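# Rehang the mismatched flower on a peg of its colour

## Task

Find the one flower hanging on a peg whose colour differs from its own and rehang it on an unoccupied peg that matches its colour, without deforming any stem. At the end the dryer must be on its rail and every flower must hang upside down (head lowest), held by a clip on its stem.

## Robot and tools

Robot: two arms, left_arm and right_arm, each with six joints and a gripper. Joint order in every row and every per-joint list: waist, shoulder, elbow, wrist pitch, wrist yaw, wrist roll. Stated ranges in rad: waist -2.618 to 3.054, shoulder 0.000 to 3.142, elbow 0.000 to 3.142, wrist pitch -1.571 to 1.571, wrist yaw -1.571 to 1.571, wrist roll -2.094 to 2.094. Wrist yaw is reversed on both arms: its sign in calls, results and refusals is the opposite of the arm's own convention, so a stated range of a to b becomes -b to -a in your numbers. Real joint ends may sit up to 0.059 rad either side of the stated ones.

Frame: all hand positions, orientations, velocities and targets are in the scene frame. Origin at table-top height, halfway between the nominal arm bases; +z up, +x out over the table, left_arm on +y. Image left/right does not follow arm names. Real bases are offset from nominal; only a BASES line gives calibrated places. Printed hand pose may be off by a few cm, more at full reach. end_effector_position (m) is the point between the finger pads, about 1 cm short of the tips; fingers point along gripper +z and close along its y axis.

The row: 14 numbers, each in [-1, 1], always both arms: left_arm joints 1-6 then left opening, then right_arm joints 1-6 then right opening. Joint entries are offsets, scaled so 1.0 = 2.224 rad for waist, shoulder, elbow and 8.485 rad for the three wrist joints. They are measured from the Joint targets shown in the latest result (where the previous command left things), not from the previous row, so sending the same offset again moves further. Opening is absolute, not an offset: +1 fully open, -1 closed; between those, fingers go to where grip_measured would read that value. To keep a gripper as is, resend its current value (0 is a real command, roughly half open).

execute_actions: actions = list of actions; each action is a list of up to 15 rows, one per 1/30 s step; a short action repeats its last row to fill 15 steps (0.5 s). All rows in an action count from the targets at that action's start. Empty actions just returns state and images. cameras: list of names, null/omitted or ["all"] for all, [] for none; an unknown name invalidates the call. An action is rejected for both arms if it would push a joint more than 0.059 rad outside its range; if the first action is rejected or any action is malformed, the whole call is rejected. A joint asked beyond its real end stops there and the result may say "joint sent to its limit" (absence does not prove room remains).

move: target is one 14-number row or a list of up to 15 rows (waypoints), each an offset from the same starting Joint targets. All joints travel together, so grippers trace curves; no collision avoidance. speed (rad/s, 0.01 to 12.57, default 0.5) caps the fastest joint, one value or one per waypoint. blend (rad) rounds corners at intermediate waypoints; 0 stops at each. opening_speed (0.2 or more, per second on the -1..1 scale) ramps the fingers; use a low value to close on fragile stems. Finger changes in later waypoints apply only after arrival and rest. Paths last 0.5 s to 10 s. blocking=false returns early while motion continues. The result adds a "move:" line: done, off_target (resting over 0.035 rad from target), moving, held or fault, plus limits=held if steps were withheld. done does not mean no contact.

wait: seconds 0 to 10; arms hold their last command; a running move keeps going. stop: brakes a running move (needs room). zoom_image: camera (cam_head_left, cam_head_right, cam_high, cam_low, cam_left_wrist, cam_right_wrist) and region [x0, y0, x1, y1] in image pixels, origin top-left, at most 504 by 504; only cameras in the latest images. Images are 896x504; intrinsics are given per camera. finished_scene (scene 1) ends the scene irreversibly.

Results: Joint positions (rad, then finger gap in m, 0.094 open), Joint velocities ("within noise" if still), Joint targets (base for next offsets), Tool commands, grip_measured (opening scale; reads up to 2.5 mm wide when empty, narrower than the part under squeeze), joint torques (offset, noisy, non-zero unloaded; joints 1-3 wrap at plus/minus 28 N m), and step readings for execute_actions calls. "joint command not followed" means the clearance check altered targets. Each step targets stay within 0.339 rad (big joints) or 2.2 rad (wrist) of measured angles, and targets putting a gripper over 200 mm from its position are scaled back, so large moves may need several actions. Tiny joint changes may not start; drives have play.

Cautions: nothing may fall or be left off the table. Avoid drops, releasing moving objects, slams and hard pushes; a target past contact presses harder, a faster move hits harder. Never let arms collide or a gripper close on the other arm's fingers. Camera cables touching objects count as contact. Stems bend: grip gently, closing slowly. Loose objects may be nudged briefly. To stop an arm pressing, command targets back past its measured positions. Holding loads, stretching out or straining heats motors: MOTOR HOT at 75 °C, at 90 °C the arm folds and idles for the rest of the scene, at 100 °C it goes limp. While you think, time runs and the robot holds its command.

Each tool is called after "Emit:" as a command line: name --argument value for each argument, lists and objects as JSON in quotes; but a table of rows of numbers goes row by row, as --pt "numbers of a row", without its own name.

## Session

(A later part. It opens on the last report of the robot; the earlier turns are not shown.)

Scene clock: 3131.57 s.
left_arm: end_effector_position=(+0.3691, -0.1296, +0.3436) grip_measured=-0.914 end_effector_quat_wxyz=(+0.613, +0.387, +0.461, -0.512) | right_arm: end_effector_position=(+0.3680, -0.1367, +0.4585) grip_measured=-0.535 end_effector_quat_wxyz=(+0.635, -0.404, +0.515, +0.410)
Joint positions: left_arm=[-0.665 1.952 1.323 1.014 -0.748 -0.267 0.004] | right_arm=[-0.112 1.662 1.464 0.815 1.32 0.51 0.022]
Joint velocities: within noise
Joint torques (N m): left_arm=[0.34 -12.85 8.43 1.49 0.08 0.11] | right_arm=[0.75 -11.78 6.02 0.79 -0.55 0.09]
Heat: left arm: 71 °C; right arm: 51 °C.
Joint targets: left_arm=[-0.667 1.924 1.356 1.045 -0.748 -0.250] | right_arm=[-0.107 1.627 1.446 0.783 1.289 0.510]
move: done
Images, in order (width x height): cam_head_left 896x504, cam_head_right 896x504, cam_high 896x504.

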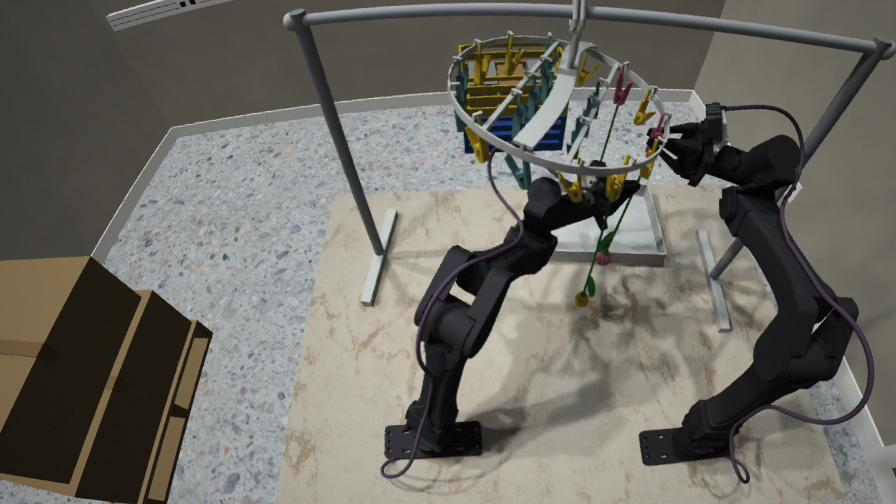

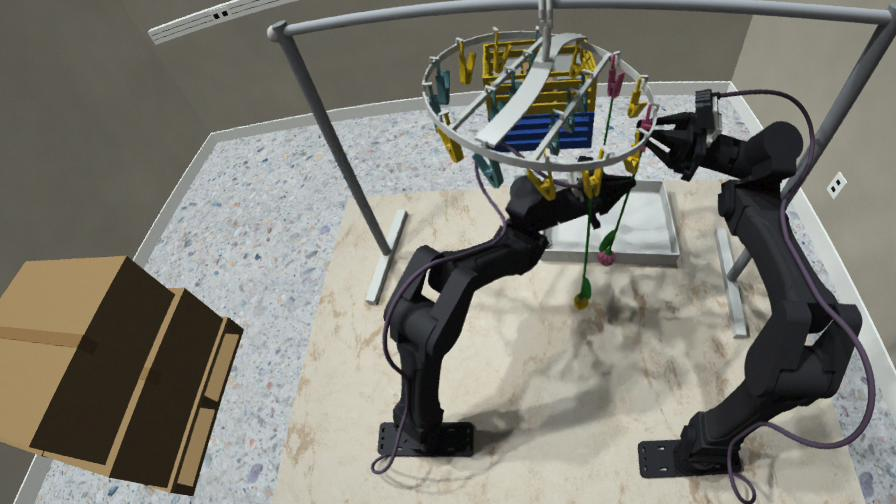

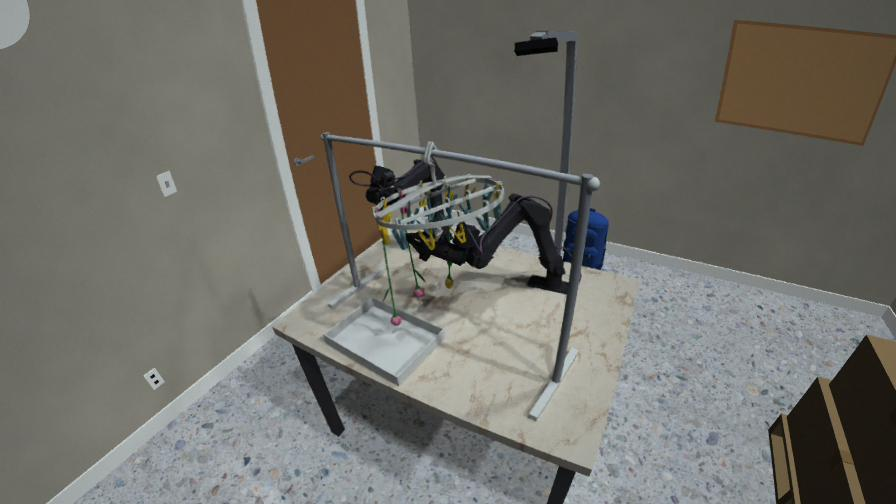

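Emit:
move --target '[0, 0.006, -0.010, 0.0035, 0, 0, -0.97, 0, 0, 0, 0, 0, 0, -0.62]' --speed 0.08 --cameras '["cam_left_wrist", "cam_high", "cam_head_right"]'

Emit:
zoom_image --camera "cam_left_wrist" --region '[300, 0, 600, 200]'

Emit:
zoom_image --camera "cam_high" --region '[392, 185, 422, 240]'

Scene clock: 3230.70 s.
left_arm: end_effector_position=(+0.3691, -0.1296, +0.3436) grip_measured=-0.914 end_effector_quat_wxyz=(+0.613, +0.387, +0.461, -0.512) | right_arm: end_effector_position=(+0.3680, -0.1367, +0.4585) grip_measured=-0.535 end_effector_quat_wxyz=(+0.635, -0.404, +0.515, +0.410)
Joint positions: left_arm=[-0.665 1.952 1.323 1.014 -0.748 -0.267 0.004] | right_arm=[-0.112 1.662 1.464 0.815 1.32 0.51 0.022]
Joint velocities: within noise
Joint torques (N m): left_arm=[0.38 -11.52 6.32 1.77 0.08 0.14] | right_arm=[0.76 -11.78 6.02 0.8 -0.55 0.1]
Heat: left arm: 67 °C; right arm: 51 °C.
Joint targets: left_arm=[-0.667 1.937 1.334 1.075 -0.748 -0.250] | right_arm=[-0.107 1.627 1.446 0.783 1.289 0.510]
move: off_target (left_arm); left_arm: the wrist pitch is farthest, 0.061 rad from its target
Images, in order (width x height): cam_head_right 896x504, cam_high 896x504, cam_left_wrist 896x504.

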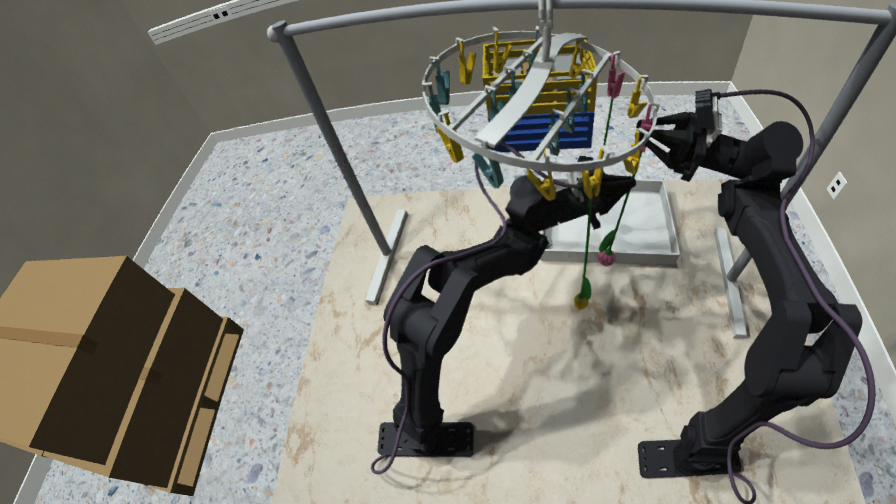

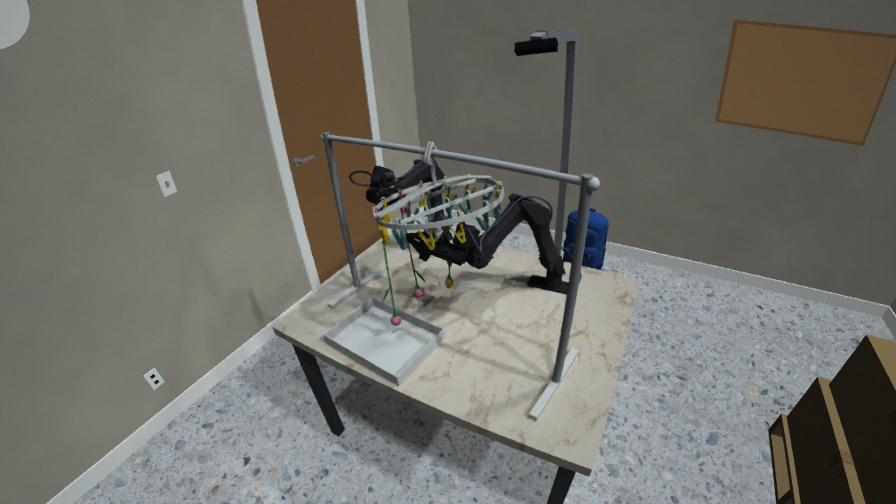

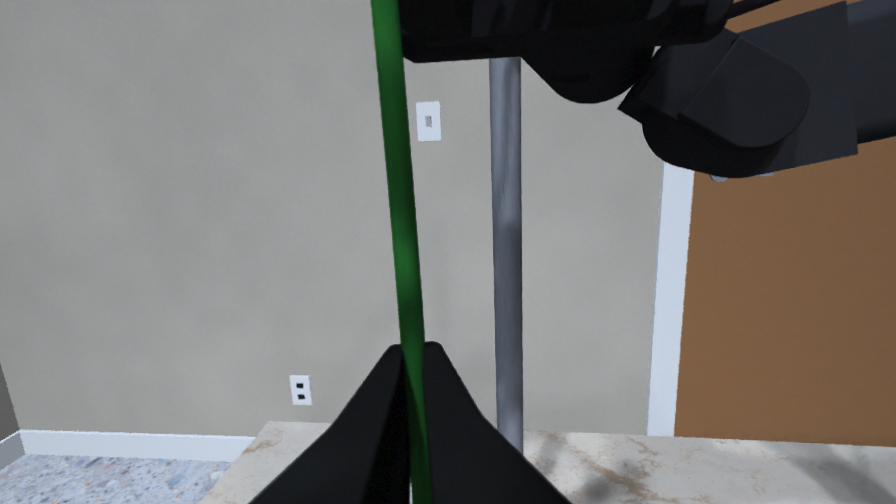

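Scaled by 1.680 from the camera's 896x504 image, which has a finer 1280x720 frame.

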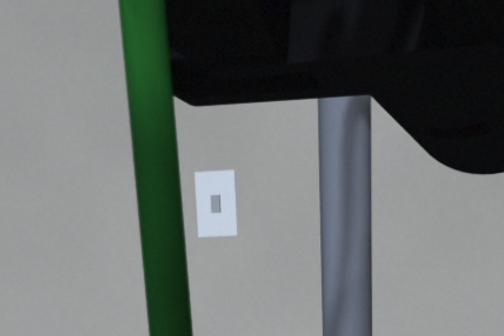

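Scaled by 9.164 from the camera's 896x504 image, which has a finer 1280x720 frame.

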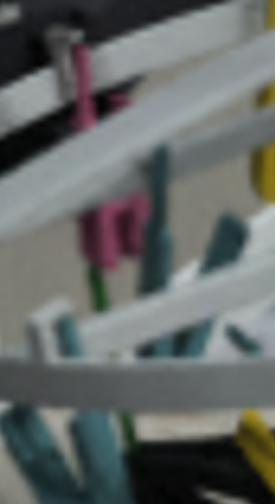

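Emit:
move --target '[0, 0.006, -0.008, 0.0025, 0, 0, -0.97, 0, 0, 0, 0, 0, 0, -0.62]' --speed 0.08 --cameras '["cam_left_wrist"]'

Scene clock: 3234.33 s.
left_arm: end_effector_position=(+0.3691, -0.1296, +0.3436) grip_measured=-0.914 end_effector_quat_wxyz=(+0.613, +0.387, +0.461, -0.512) | right_arm: end_effector_position=(+0.3680, -0.1367, +0.4585) grip_measured=-0.535 end_effector_quat_wxyz=(+0.635, -0.404, +0.515, +0.410)
Joint positions: left_arm=[-0.665 1.952 1.323 1.014 -0.748 -0.267 0.004] | right_arm=[-0.112 1.662 1.464 0.815 1.32 0.51 0.022]
Joint velocities: within noise
Joint torques (N m): left_arm=[0.39 -10.3 5.22 1.95 0.11 0.09] | right_arm=[0.76 -11.79 6.02 0.79 -0.55 0.09]
Heat: left arm: 66 °C; right arm: 51 °C.
Joint targets: left_arm=[-0.667 1.951 1.316 1.096 -0.748 -0.250] | right_arm=[-0.107 1.627 1.446 0.783 1.289 0.510]
move: off_target (left_arm); left_arm: the wrist pitch is farthest, 0.083 rad from its target
Images, in order (width x height): cam_left_wrist 896x504.

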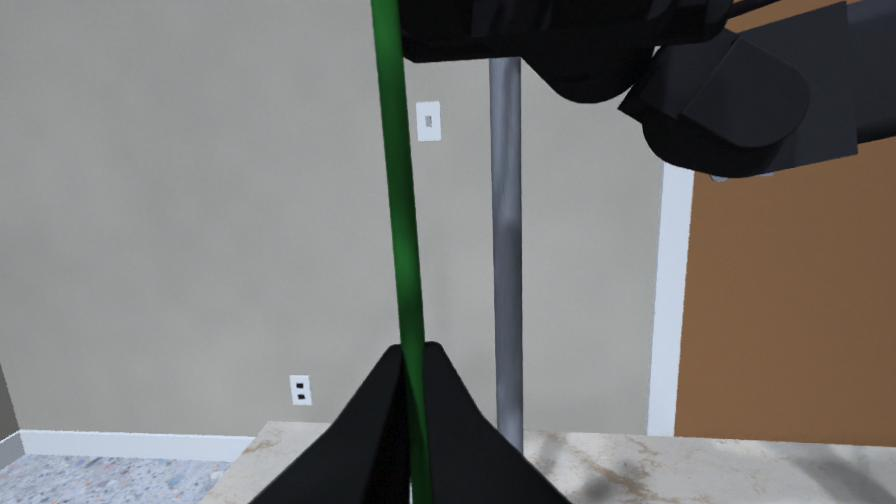

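Emit:
move --target '[0, 0.006, -0.008, 0.0025, 0, 0, -0.97, 0, 0, 0, 0, 0, 0, -0.62]' --speed 0.08 --cameras '[]'

Emit:
move --target '[0, 0.004, -0.006, 0.0015, 0, 0, -0.97, 0, 0, 0, 0, 0, 0, -0.62]' --speed 0.08 --cameras '["cam_left_wrist"]'

Scene clock: 3240.70 s.
left_arm: end_effector_position=(+0.3690, -0.1297, +0.3384) grip_measured=-0.914 end_effector_quat_wxyz=(+0.614, +0.388, +0.458, -0.512) | right_arm: end_effector_position=(+0.3680, -0.1367, +0.4585) grip_measured=-0.535 end_effector_quat_wxyz=(+0.635, -0.404, +0.515, +0.410)
Joint positions: left_arm=[-0.665 1.964 1.312 1.044 -0.749 -0.267 0.004] | right_arm=[-0.112 1.662 1.464 0.815 1.32 0.51 0.022]
Joint velocities: within noise
Joint torques (N m): left_arm=[0.55 -10.32 4.44 1.84 0.11 0.13] | right_arm=[0.75 -11.79 6.02 0.79 -0.55 0.09]
Heat: left arm: 64 °C; right arm: 51 °C.
Joint targets: left_arm=[-0.667 1.964 1.298 1.117 -0.748 -0.250] | right_arm=[-0.107 1.627 1.446 0.783 1.289 0.510]
move: off_target (left_arm); left_arm: the wrist pitch is farthest, 0.073 rad from its target
No camera images: "cameras" was empty.

Scene clock: 3241.60 s.
left_arm: end_effector_position=(+0.3696, -0.1301, +0.3302) grip_measured=-0.914 end_effector_quat_wxyz=(+0.611, +0.387, +0.462, -0.513) | right_arm: end_effector_position=(+0.3680, -0.1367, +0.4585) grip_measured=-0.535 end_effector_quat_wxyz=(+0.635, -0.404, +0.515, +0.410)
Joint positions: left_arm=[-0.665 1.973 1.299 1.057 -0.749 -0.267 0.004] | right_arm=[-0.112 1.662 1.464 0.815 1.32 0.51 0.022]
Joint velocities: within noise
Joint torques (N m): left_arm=[0.36 -10.25 4.57 1.86 0.09 0.12] | right_arm=[0.75 -11.79 6.02 0.8 -0.55 0.1]
Heat: left arm: 64 °C; right arm: 51 °C.
Joint targets: left_arm=[-0.667 1.973 1.285 1.130 -0.748 -0.250] | right_arm=[-0.107 1.627 1.446 0.783 1.289 0.510]
move: off_target (left_arm); left_arm: the wrist pitch is farthest, 0.073 rad from its target
Images, in order (width x height): cam_left_wrist 896x504.

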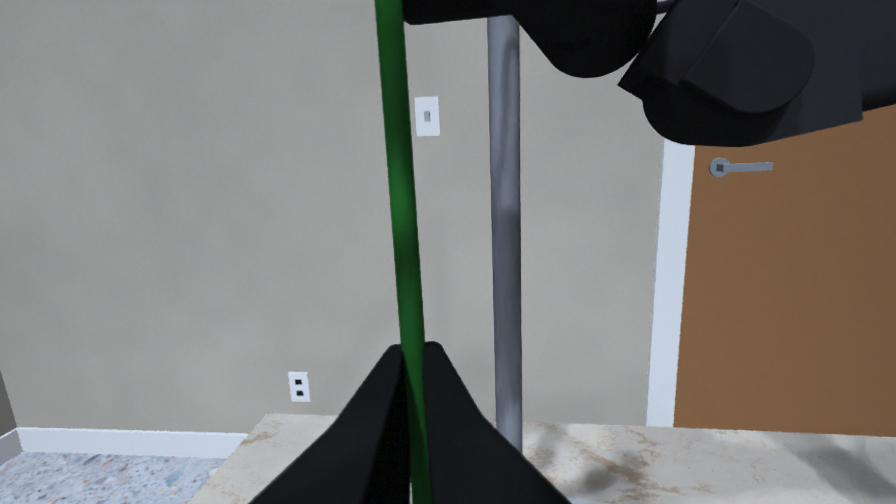

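Emit:
move --target '[0, 0, 0, 0, -0.0014, 0, -0.97, 0, 0, 0, 0, 0, 0, -0.62]' --speed 0.05 --cameras '["cam_high", "cam_head_left", "cam_head_right"]'

Emit:
zoom_image --camera "cam_high" --region '[392, 185, 422, 240]'

Emit:
zoom_image --camera "cam_head_right" --region '[625, 130, 665, 180]'

Emit:
zoom_image --camera "cam_head_left" --region '[625, 130, 665, 180]'

Scene clock: 3258.27 s.
left_arm: end_effector_position=(+0.3674, -0.1305, +0.3299) grip_measured=-0.914 end_effector_quat_wxyz=(+0.609, +0.392, +0.460, -0.515) | right_arm: end_effector_position=(+0.3680, -0.1367, +0.4585) grip_measured=-0.535 end_effector_quat_wxyz=(+0.635, -0.404, +0.515, +0.410)
Joint positions: left_arm=[-0.665 1.973 1.299 1.058 -0.762 -0.267 0.004] | right_arm=[-0.112 1.662 1.464 0.815 1.32 0.51 0.022]
Joint velocities: within noise
Joint torques (N m): left_arm=[0.44 -10.36 4.49 1.86 0.08 0.11] | right_arm=[0.76 -11.79 6.01 0.8 -0.55 0.1]
Heat: left arm: 59 °C; right arm: 51 °C.
Joint targets: left_arm=[-0.667 1.973 1.285 1.130 -0.760 -0.250] | right_arm=[-0.107 1.627 1.446 0.783 1.289 0.510]
move: off_target (left_arm); left_arm: the wrist pitch is farthest, 0.072 rad from its target
Images, in order (width x height): cam_head_left 896x504, cam_head_right 896x504, cam_high 896x504.

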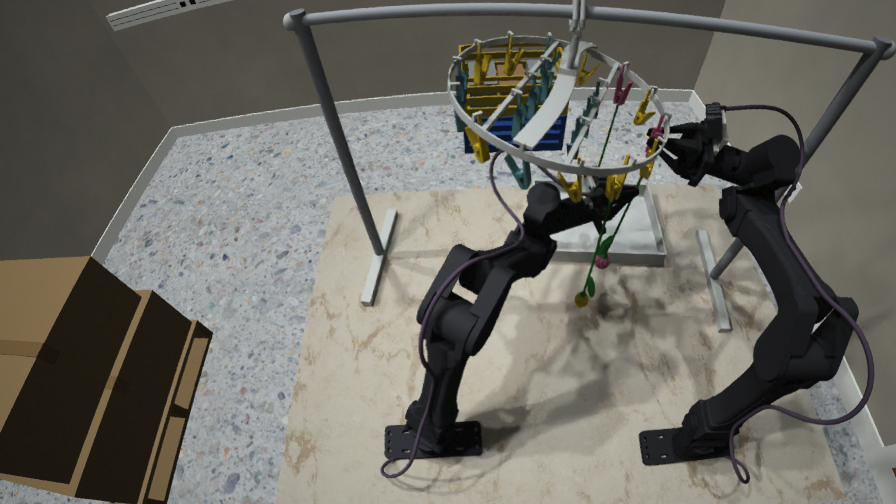

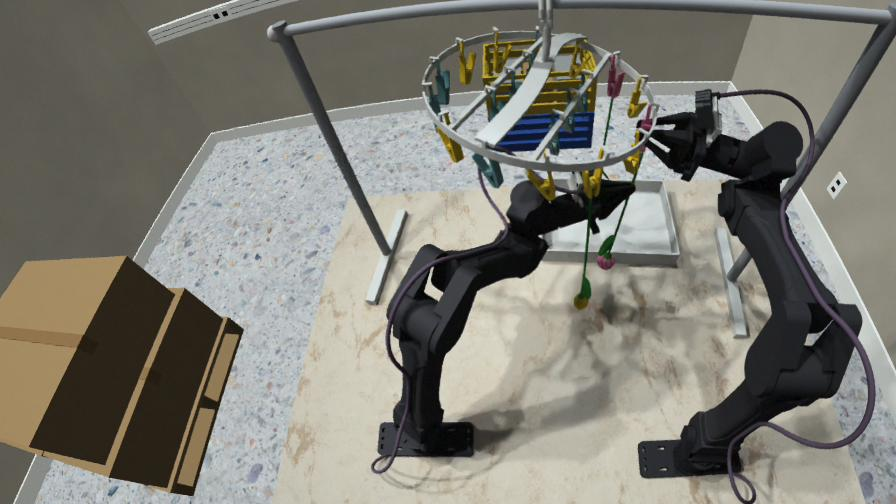

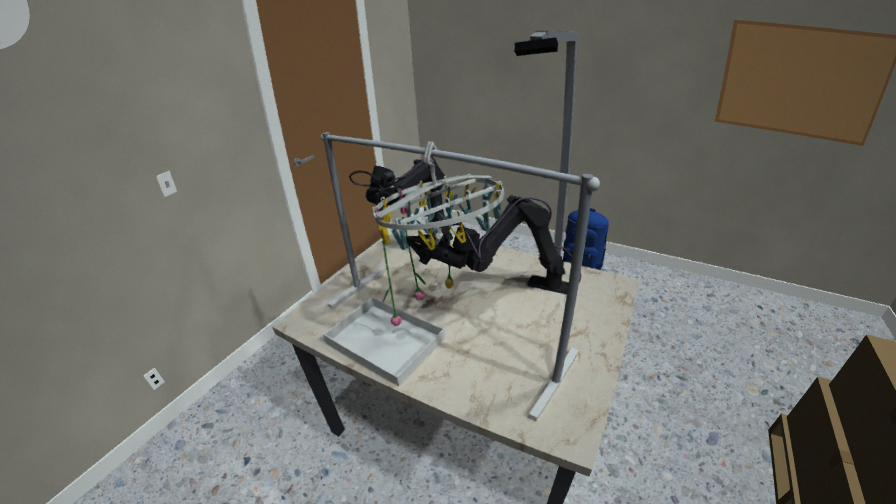

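Scaled by 9.164 from the camera's 896x504 image, which has a finer 1280x720 frame.

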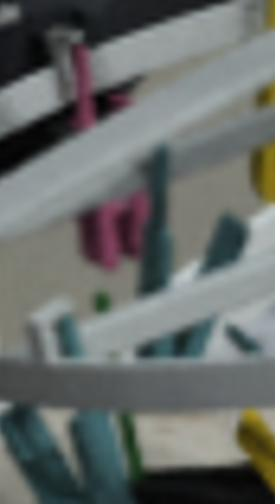

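Scaled by 10.080 from the camera's 896x504 image, which has a finer 1280x720 frame.

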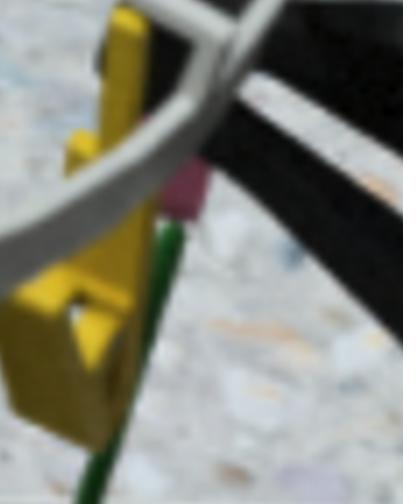

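Scaled by 10.080 from the camera's 896x504 image, which has a finer 1280x720 frame.

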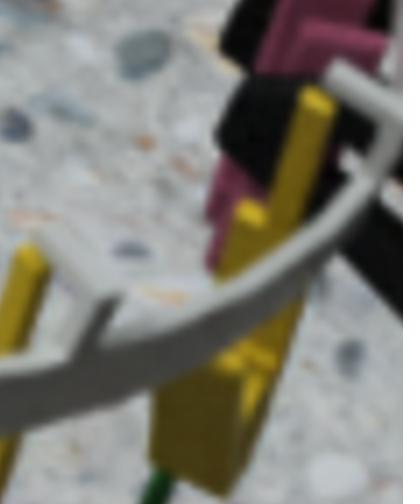

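Emit:
zoom_image --camera "cam_high" --region '[396, 196, 416, 222]'

Emit:
zoom_image --camera "cam_head_right" --region '[634, 138, 654, 164]'

Scaled by 19.385 from the camera's 896x504 image, which has a finer 1280x720 frame.

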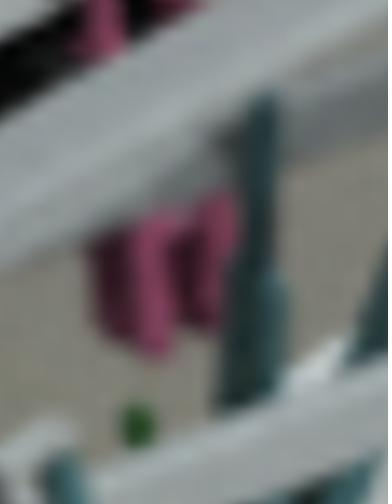

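Scaled by 19.385 from the camera's 896x504 image, which has a finer 1280x720 frame.

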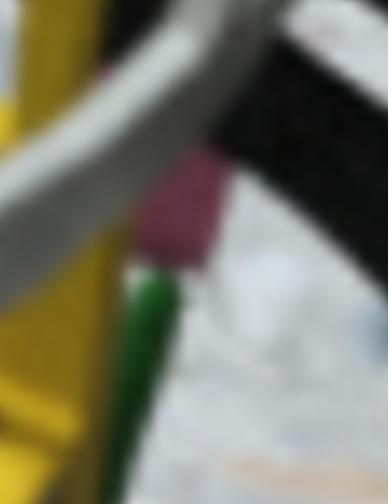

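Emit:
move --target '[0, 0, 0, 0, 0.0072, 0, -0.97, 0, 0, 0, 0, 0, 0, -0.62]' --speed 0.08 --cameras '["cam_high", "cam_head_right"]'

Emit:
zoom_image --camera "cam_high" --region '[396, 196, 416, 222]'

Emit:
zoom_image --camera "cam_head_right" --region '[634, 138, 654, 164]'

Scene clock: 3487.97 s.
left_arm: end_effector_position=(+0.3728, -0.1291, +0.3314) grip_measured=-0.914 end_effector_quat_wxyz=(+0.617, +0.380, +0.465, -0.509) | right_arm: end_effector_position=(+0.3680, -0.1367, +0.4585) grip_measured=-0.535 end_effector_quat_wxyz=(+0.635, -0.404, +0.515, +0.410)
Joint positions: left_arm=[-0.665 1.973 1.299 1.058 -0.729 -0.267 0.004] | right_arm=[-0.112 1.662 1.464 0.815 1.32 0.51 0.022]
Joint velocities: within noise
Joint torques (N m): left_arm=[0.42 -10.28 4.33 1.86 0.36 0.1] | right_arm=[0.75 -11.78 6.02 0.79 -0.55 0.09]
Heat: left arm: 54 °C; right arm: 51 °C.
Joint targets: left_arm=[-0.667 1.973 1.285 1.130 -0.699 -0.250] | right_arm=[-0.107 1.627 1.446 0.783 1.289 0.510]
move: off_target (left_arm); left_arm: the wrist pitch is farthest, 0.072 rad from its target
Images, in order (width x height): cam_head_right 896x504, cam_high 896x504.

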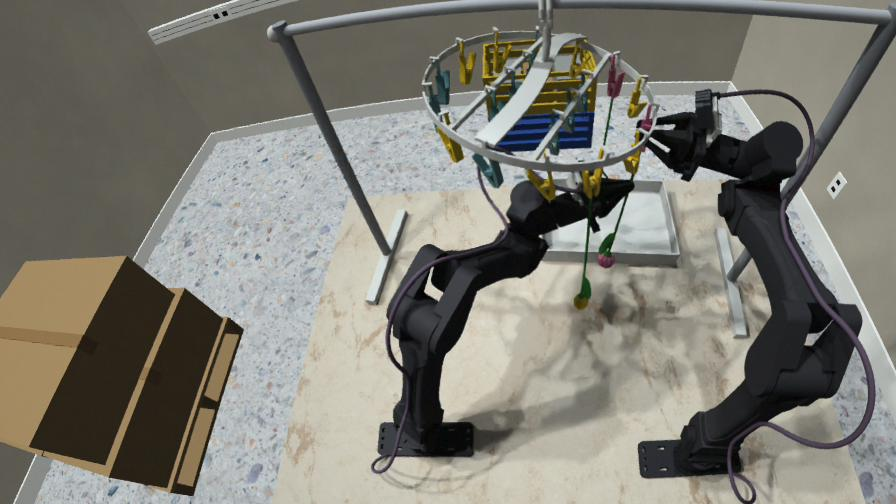

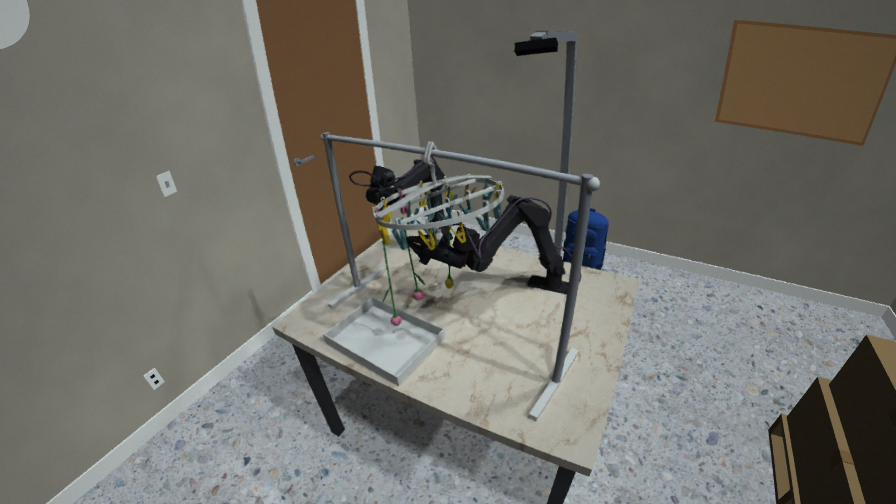

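Scaled by 19.385 from the camera's 896x504 image, which has a finer 1280x720 frame.

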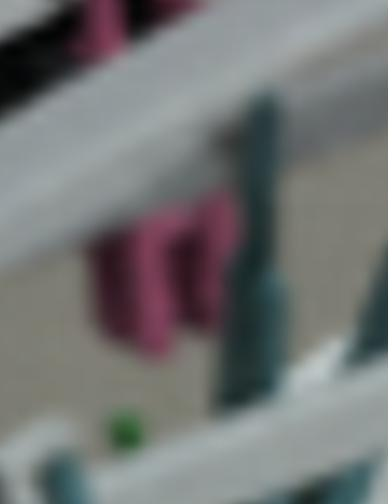

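Scaled by 19.385 from the camera's 896x504 image, which has a finer 1280x720 frame.

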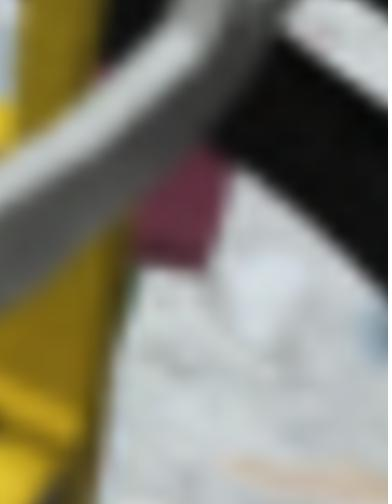

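Emit:
move --target '[0, 0.0130, -0.0031, 0.0119, -0.0097, -0.0065, -0.97, 0, 0, 0, 0, 0, 0, -0.62]' --speed 0.08 --cameras '["cam_high", "cam_head_right", "cam_left_wrist"]'

Emit:
zoom_image --camera "cam_high" --region '[396, 196, 416, 222]'

Emit:
zoom_image --camera "cam_head_right" --region '[634, 138, 654, 164]'

Scene clock: 3562.70 s.
left_arm: end_effector_position=(+0.3618, -0.1300, +0.3305) grip_measured=-0.914 end_effector_quat_wxyz=(+0.613, +0.394, +0.437, -0.528) | right_arm: end_effector_position=(+0.3680, -0.1367, +0.4585) grip_measured=-0.535 end_effector_quat_wxyz=(+0.635, -0.404, +0.515, +0.410)
Joint positions: left_arm=[-0.665 2.001 1.293 1.159 -0.783 -0.306 0.004] | right_arm=[-0.112 1.662 1.464 0.815 1.32 0.51 0.022]
Joint velocities: within noise
Joint torques (N m): left_arm=[0.43 -10.28 4.3 1.77 0.06 -0.02] | right_arm=[0.75 -11.79 6.02 0.8 -0.55 0.09]
Heat: left arm: 53 °C; right arm: 52 °C.
Joint targets: left_arm=[-0.667 2.002 1.278 1.231 -0.781 -0.305] | right_arm=[-0.107 1.627 1.446 0.783 1.289 0.510]
move: off_target (left_arm); left_arm: the wrist pitch is farthest, 0.072 rad from its target
Images, in order (width x height): cam_head_right 896x504, cam_high 896x504, cam_left_wrist 896x504.

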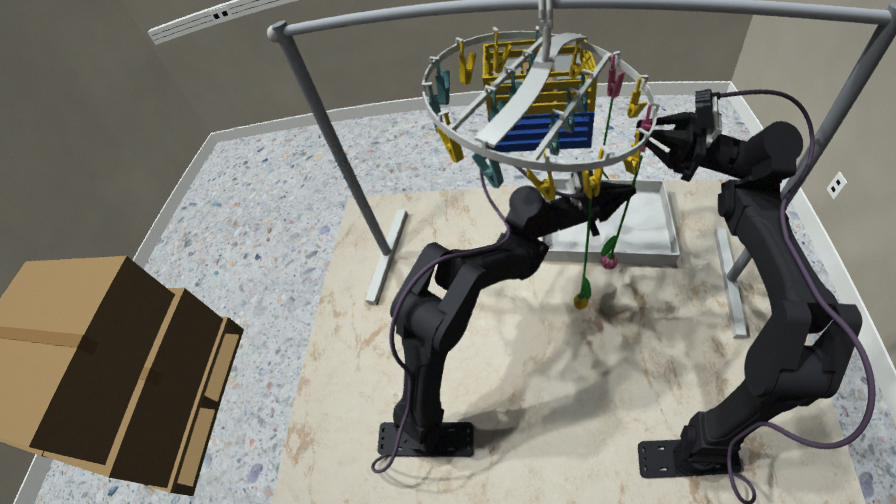

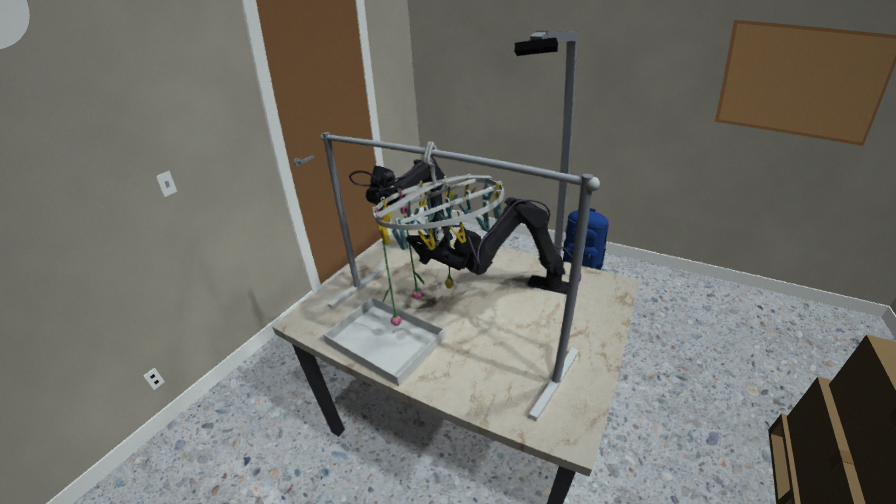

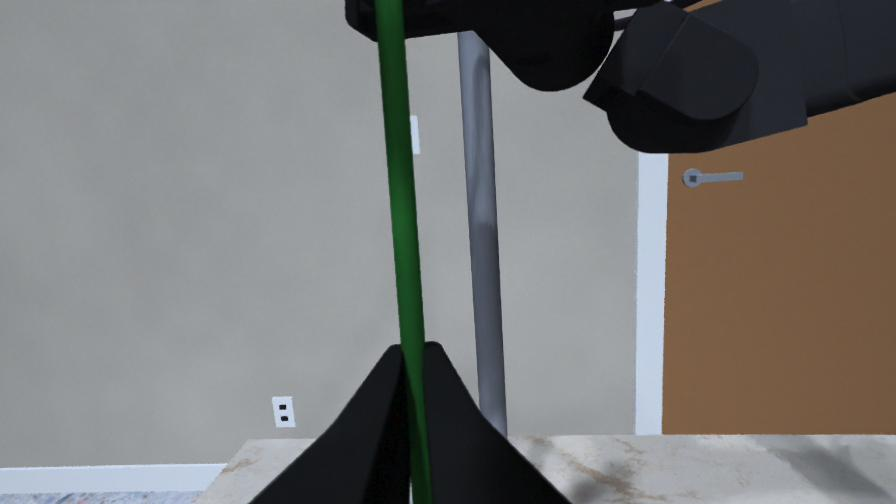

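Scaled by 19.385 from the camera's 896x504 image, which has a finer 1280x720 frame.

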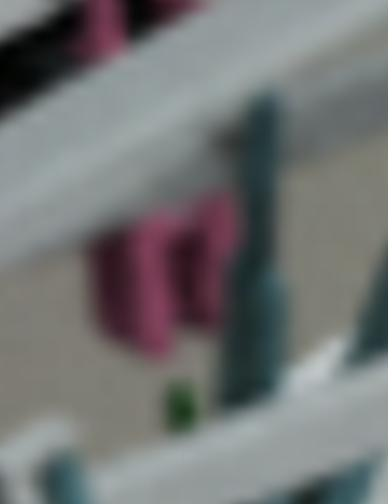

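Scaled by 19.385 from the camera's 896x504 image, which has a finer 1280x720 frame.

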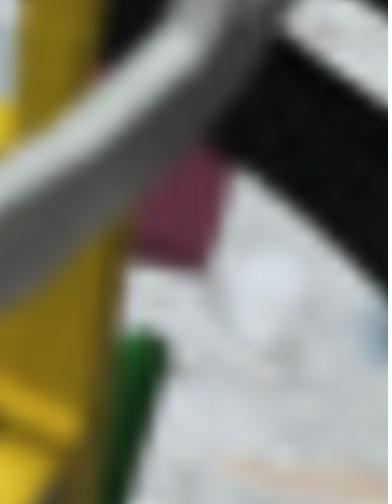

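Emit:
move --target '[0, -0.0301, 0.0390, -0.0147, 0.0052, 0, -0.97, 0, 0, 0, 0, 0, 0, -0.62]' --speed 0.08 --cameras '["cam_high", "cam_head_right", "cam_left_wrist"]'

Emit:
zoom_image --camera "cam_high" --region '[396, 196, 416, 222]'

Emit:
zoom_image --camera "cam_head_right" --region '[634, 138, 654, 164]'

Scene clock: 3593.73 s.
left_arm: end_effector_position=(+0.3634, -0.1287, +0.3430) grip_measured=-0.914 end_effector_quat_wxyz=(+0.620, +0.388, +0.435, -0.525) | right_arm: end_effector_position=(+0.3679, -0.1361, +0.4585) grip_measured=-0.535 end_effector_quat_wxyz=(+0.635, -0.405, +0.514, +0.411)
Joint positions: left_arm=[-0.665 1.984 1.311 1.135 -0.768 -0.307 0.004] | right_arm=[-0.11 1.662 1.464 0.815 1.32 0.51 0.022]
Joint velocities: within noise
Joint torques (N m): left_arm=[0.44 -14.91 10.15 0.91 0.4 -0.01] | right_arm=[0.75 -11.79 6.02 0.8 -0.54 0.1]
Heat: left arm: 53 °C; right arm: 52 °C.
Joint targets: left_arm=[-0.667 1.935 1.365 1.106 -0.737 -0.305] | right_arm=[-0.107 1.627 1.446 0.783 1.289 0.510]
move: off_target (left_arm); left_arm: the elbow is farthest, 0.054 rad from its target
Images, in order (width x height): cam_head_right 896x504, cam_high 896x504, cam_left_wrist 896x504.

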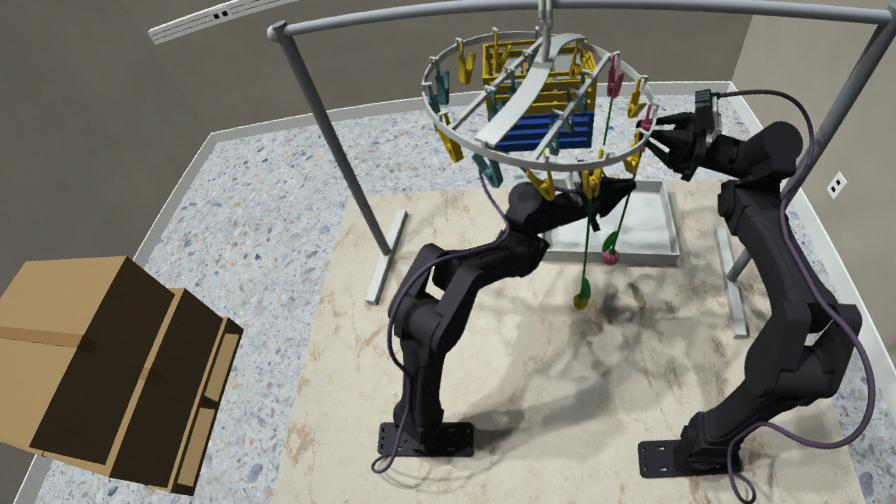

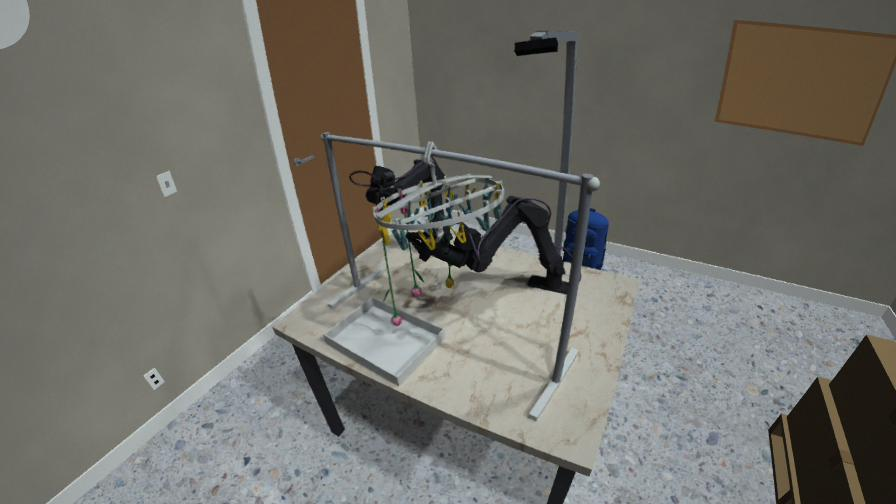

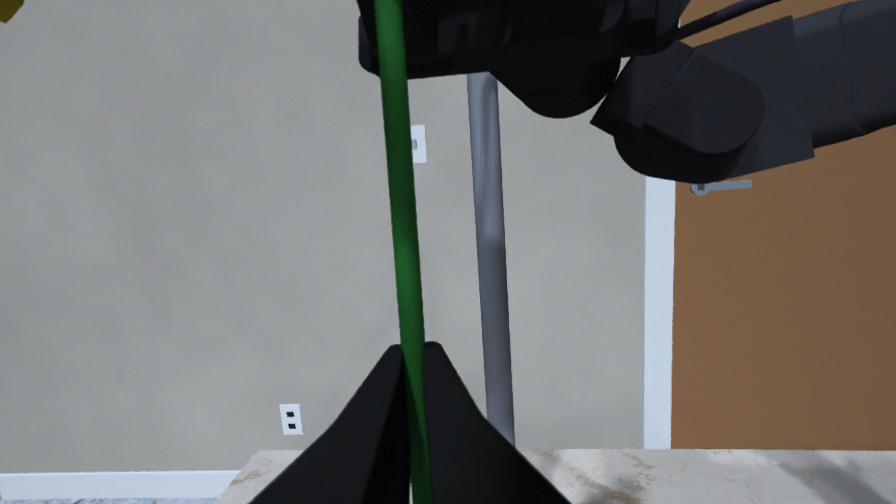

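Scaled by 19.385 from the camera's 896x504 image, which has a finer 1280x720 frame.

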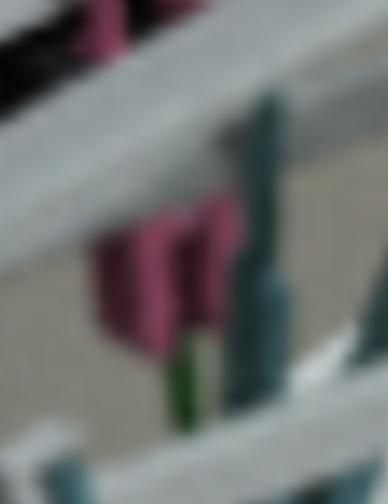

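Scaled by 19.385 from the camera's 896x504 image, which has a finer 1280x720 frame.

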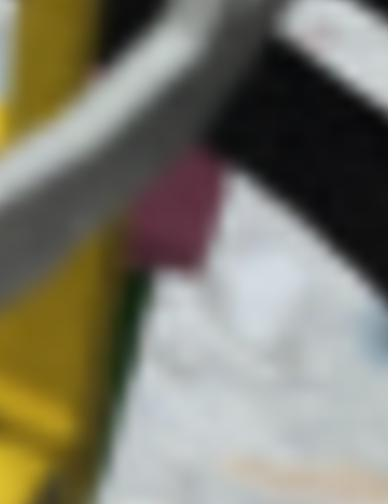

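Emit:
zoom_image --camera "cam_high" --region '[398, 204, 412, 220]'

Emit:
zoom_image --camera "cam_head_left" --region '[630, 140, 660, 175]'

Emit:
zoom_image --camera "cam_right_wrist" --region '[340, 330, 540, 504]'

Scaled by 31.500 from the camera's 896x504 image, which has a finer 1280x720 frame.

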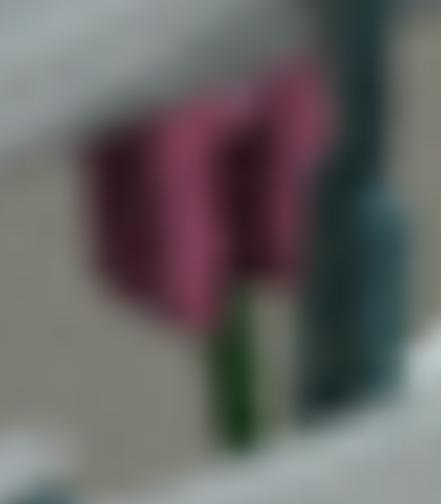

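This scene's latest camera images include none from cam_head_left. They are from: cam_head_right, cam_high, cam_left_wrist. cam_head_left's image comes with the result of a call that names it in "cameras".

This scene's latest camera images include none from cam_right_wrist. They are from: cam_head_right, cam_high, cam_left_wrist. cam_right_wrist's image comes with the result of a call that names it in "cameras".

Emit:
move --target '[0, 0, 0, 0, 0.0011, 0, -0.97, 0, 0, 0, 0, 0, 0, -0.62]' --speed 0.05 --cameras '["cam_high", "cam_head_right"]'

Emit:
zoom_image --camera "cam_high" --region '[398, 204, 412, 220]'

Emit:
zoom_image --camera "cam_head_right" --region '[634, 138, 654, 164]'

Scene clock: 3640.70 s.
left_arm: end_effector_position=(+0.3647, -0.1284, +0.3435) grip_measured=-0.914 end_effector_quat_wxyz=(+0.622, +0.385, +0.436, -0.524) | right_arm: end_effector_position=(+0.3680, -0.1367, +0.4585) grip_measured=-0.535 end_effector_quat_wxyz=(+0.635, -0.404, +0.515, +0.410)
Joint positions: left_arm=[-0.665 1.984 1.311 1.135 -0.76 -0.307 0.004] | right_arm=[-0.112 1.662 1.464 0.815 1.32 0.51 0.022]
Joint velocities: within noise
Joint torques (N m): left_arm=[0.5 -15.13 10.22 0.86 0.39 -0.03] | right_arm=[0.75 -11.79 6.04 0.8 -0.54 0.1]
Heat: left arm: 59 °C; right arm: 52 °C.
Joint targets: left_arm=[-0.667 1.935 1.365 1.106 -0.728 -0.305] | right_arm=[-0.107 1.627 1.446 0.783 1.289 0.510]
move: off_target (left_arm); left_arm: the elbow is farthest, 0.054 rad from its target
Images, in order (width x height): cam_head_right 896x504, cam_high 896x504.

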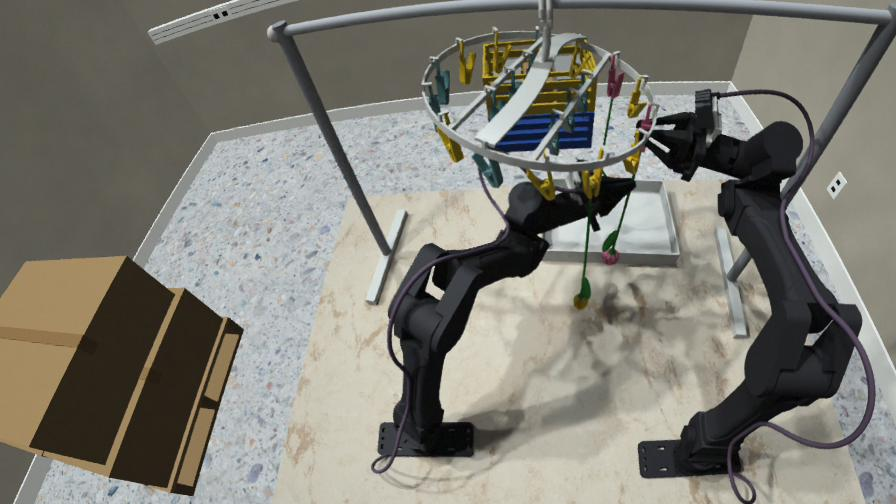

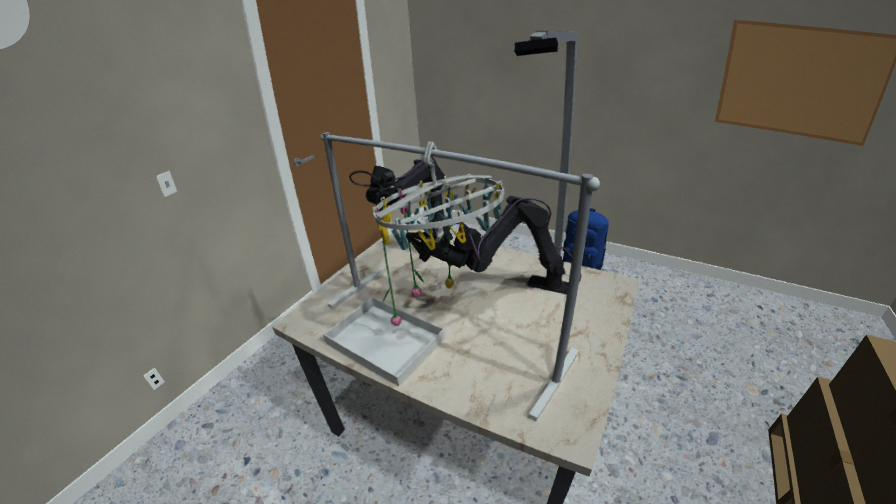

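Scaled by 31.500 from the camera's 896x504 image, which has a finer 1280x720 frame.

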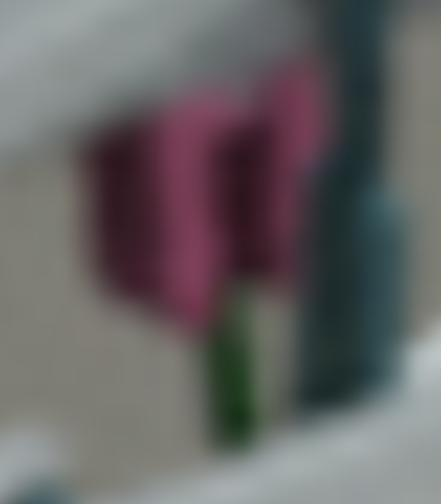

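Scaled by 19.385 from the camera's 896x504 image, which has a finer 1280x720 frame.

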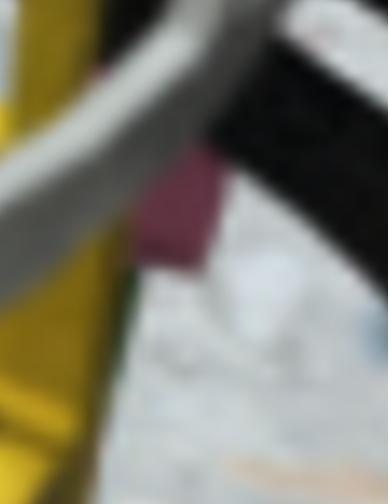

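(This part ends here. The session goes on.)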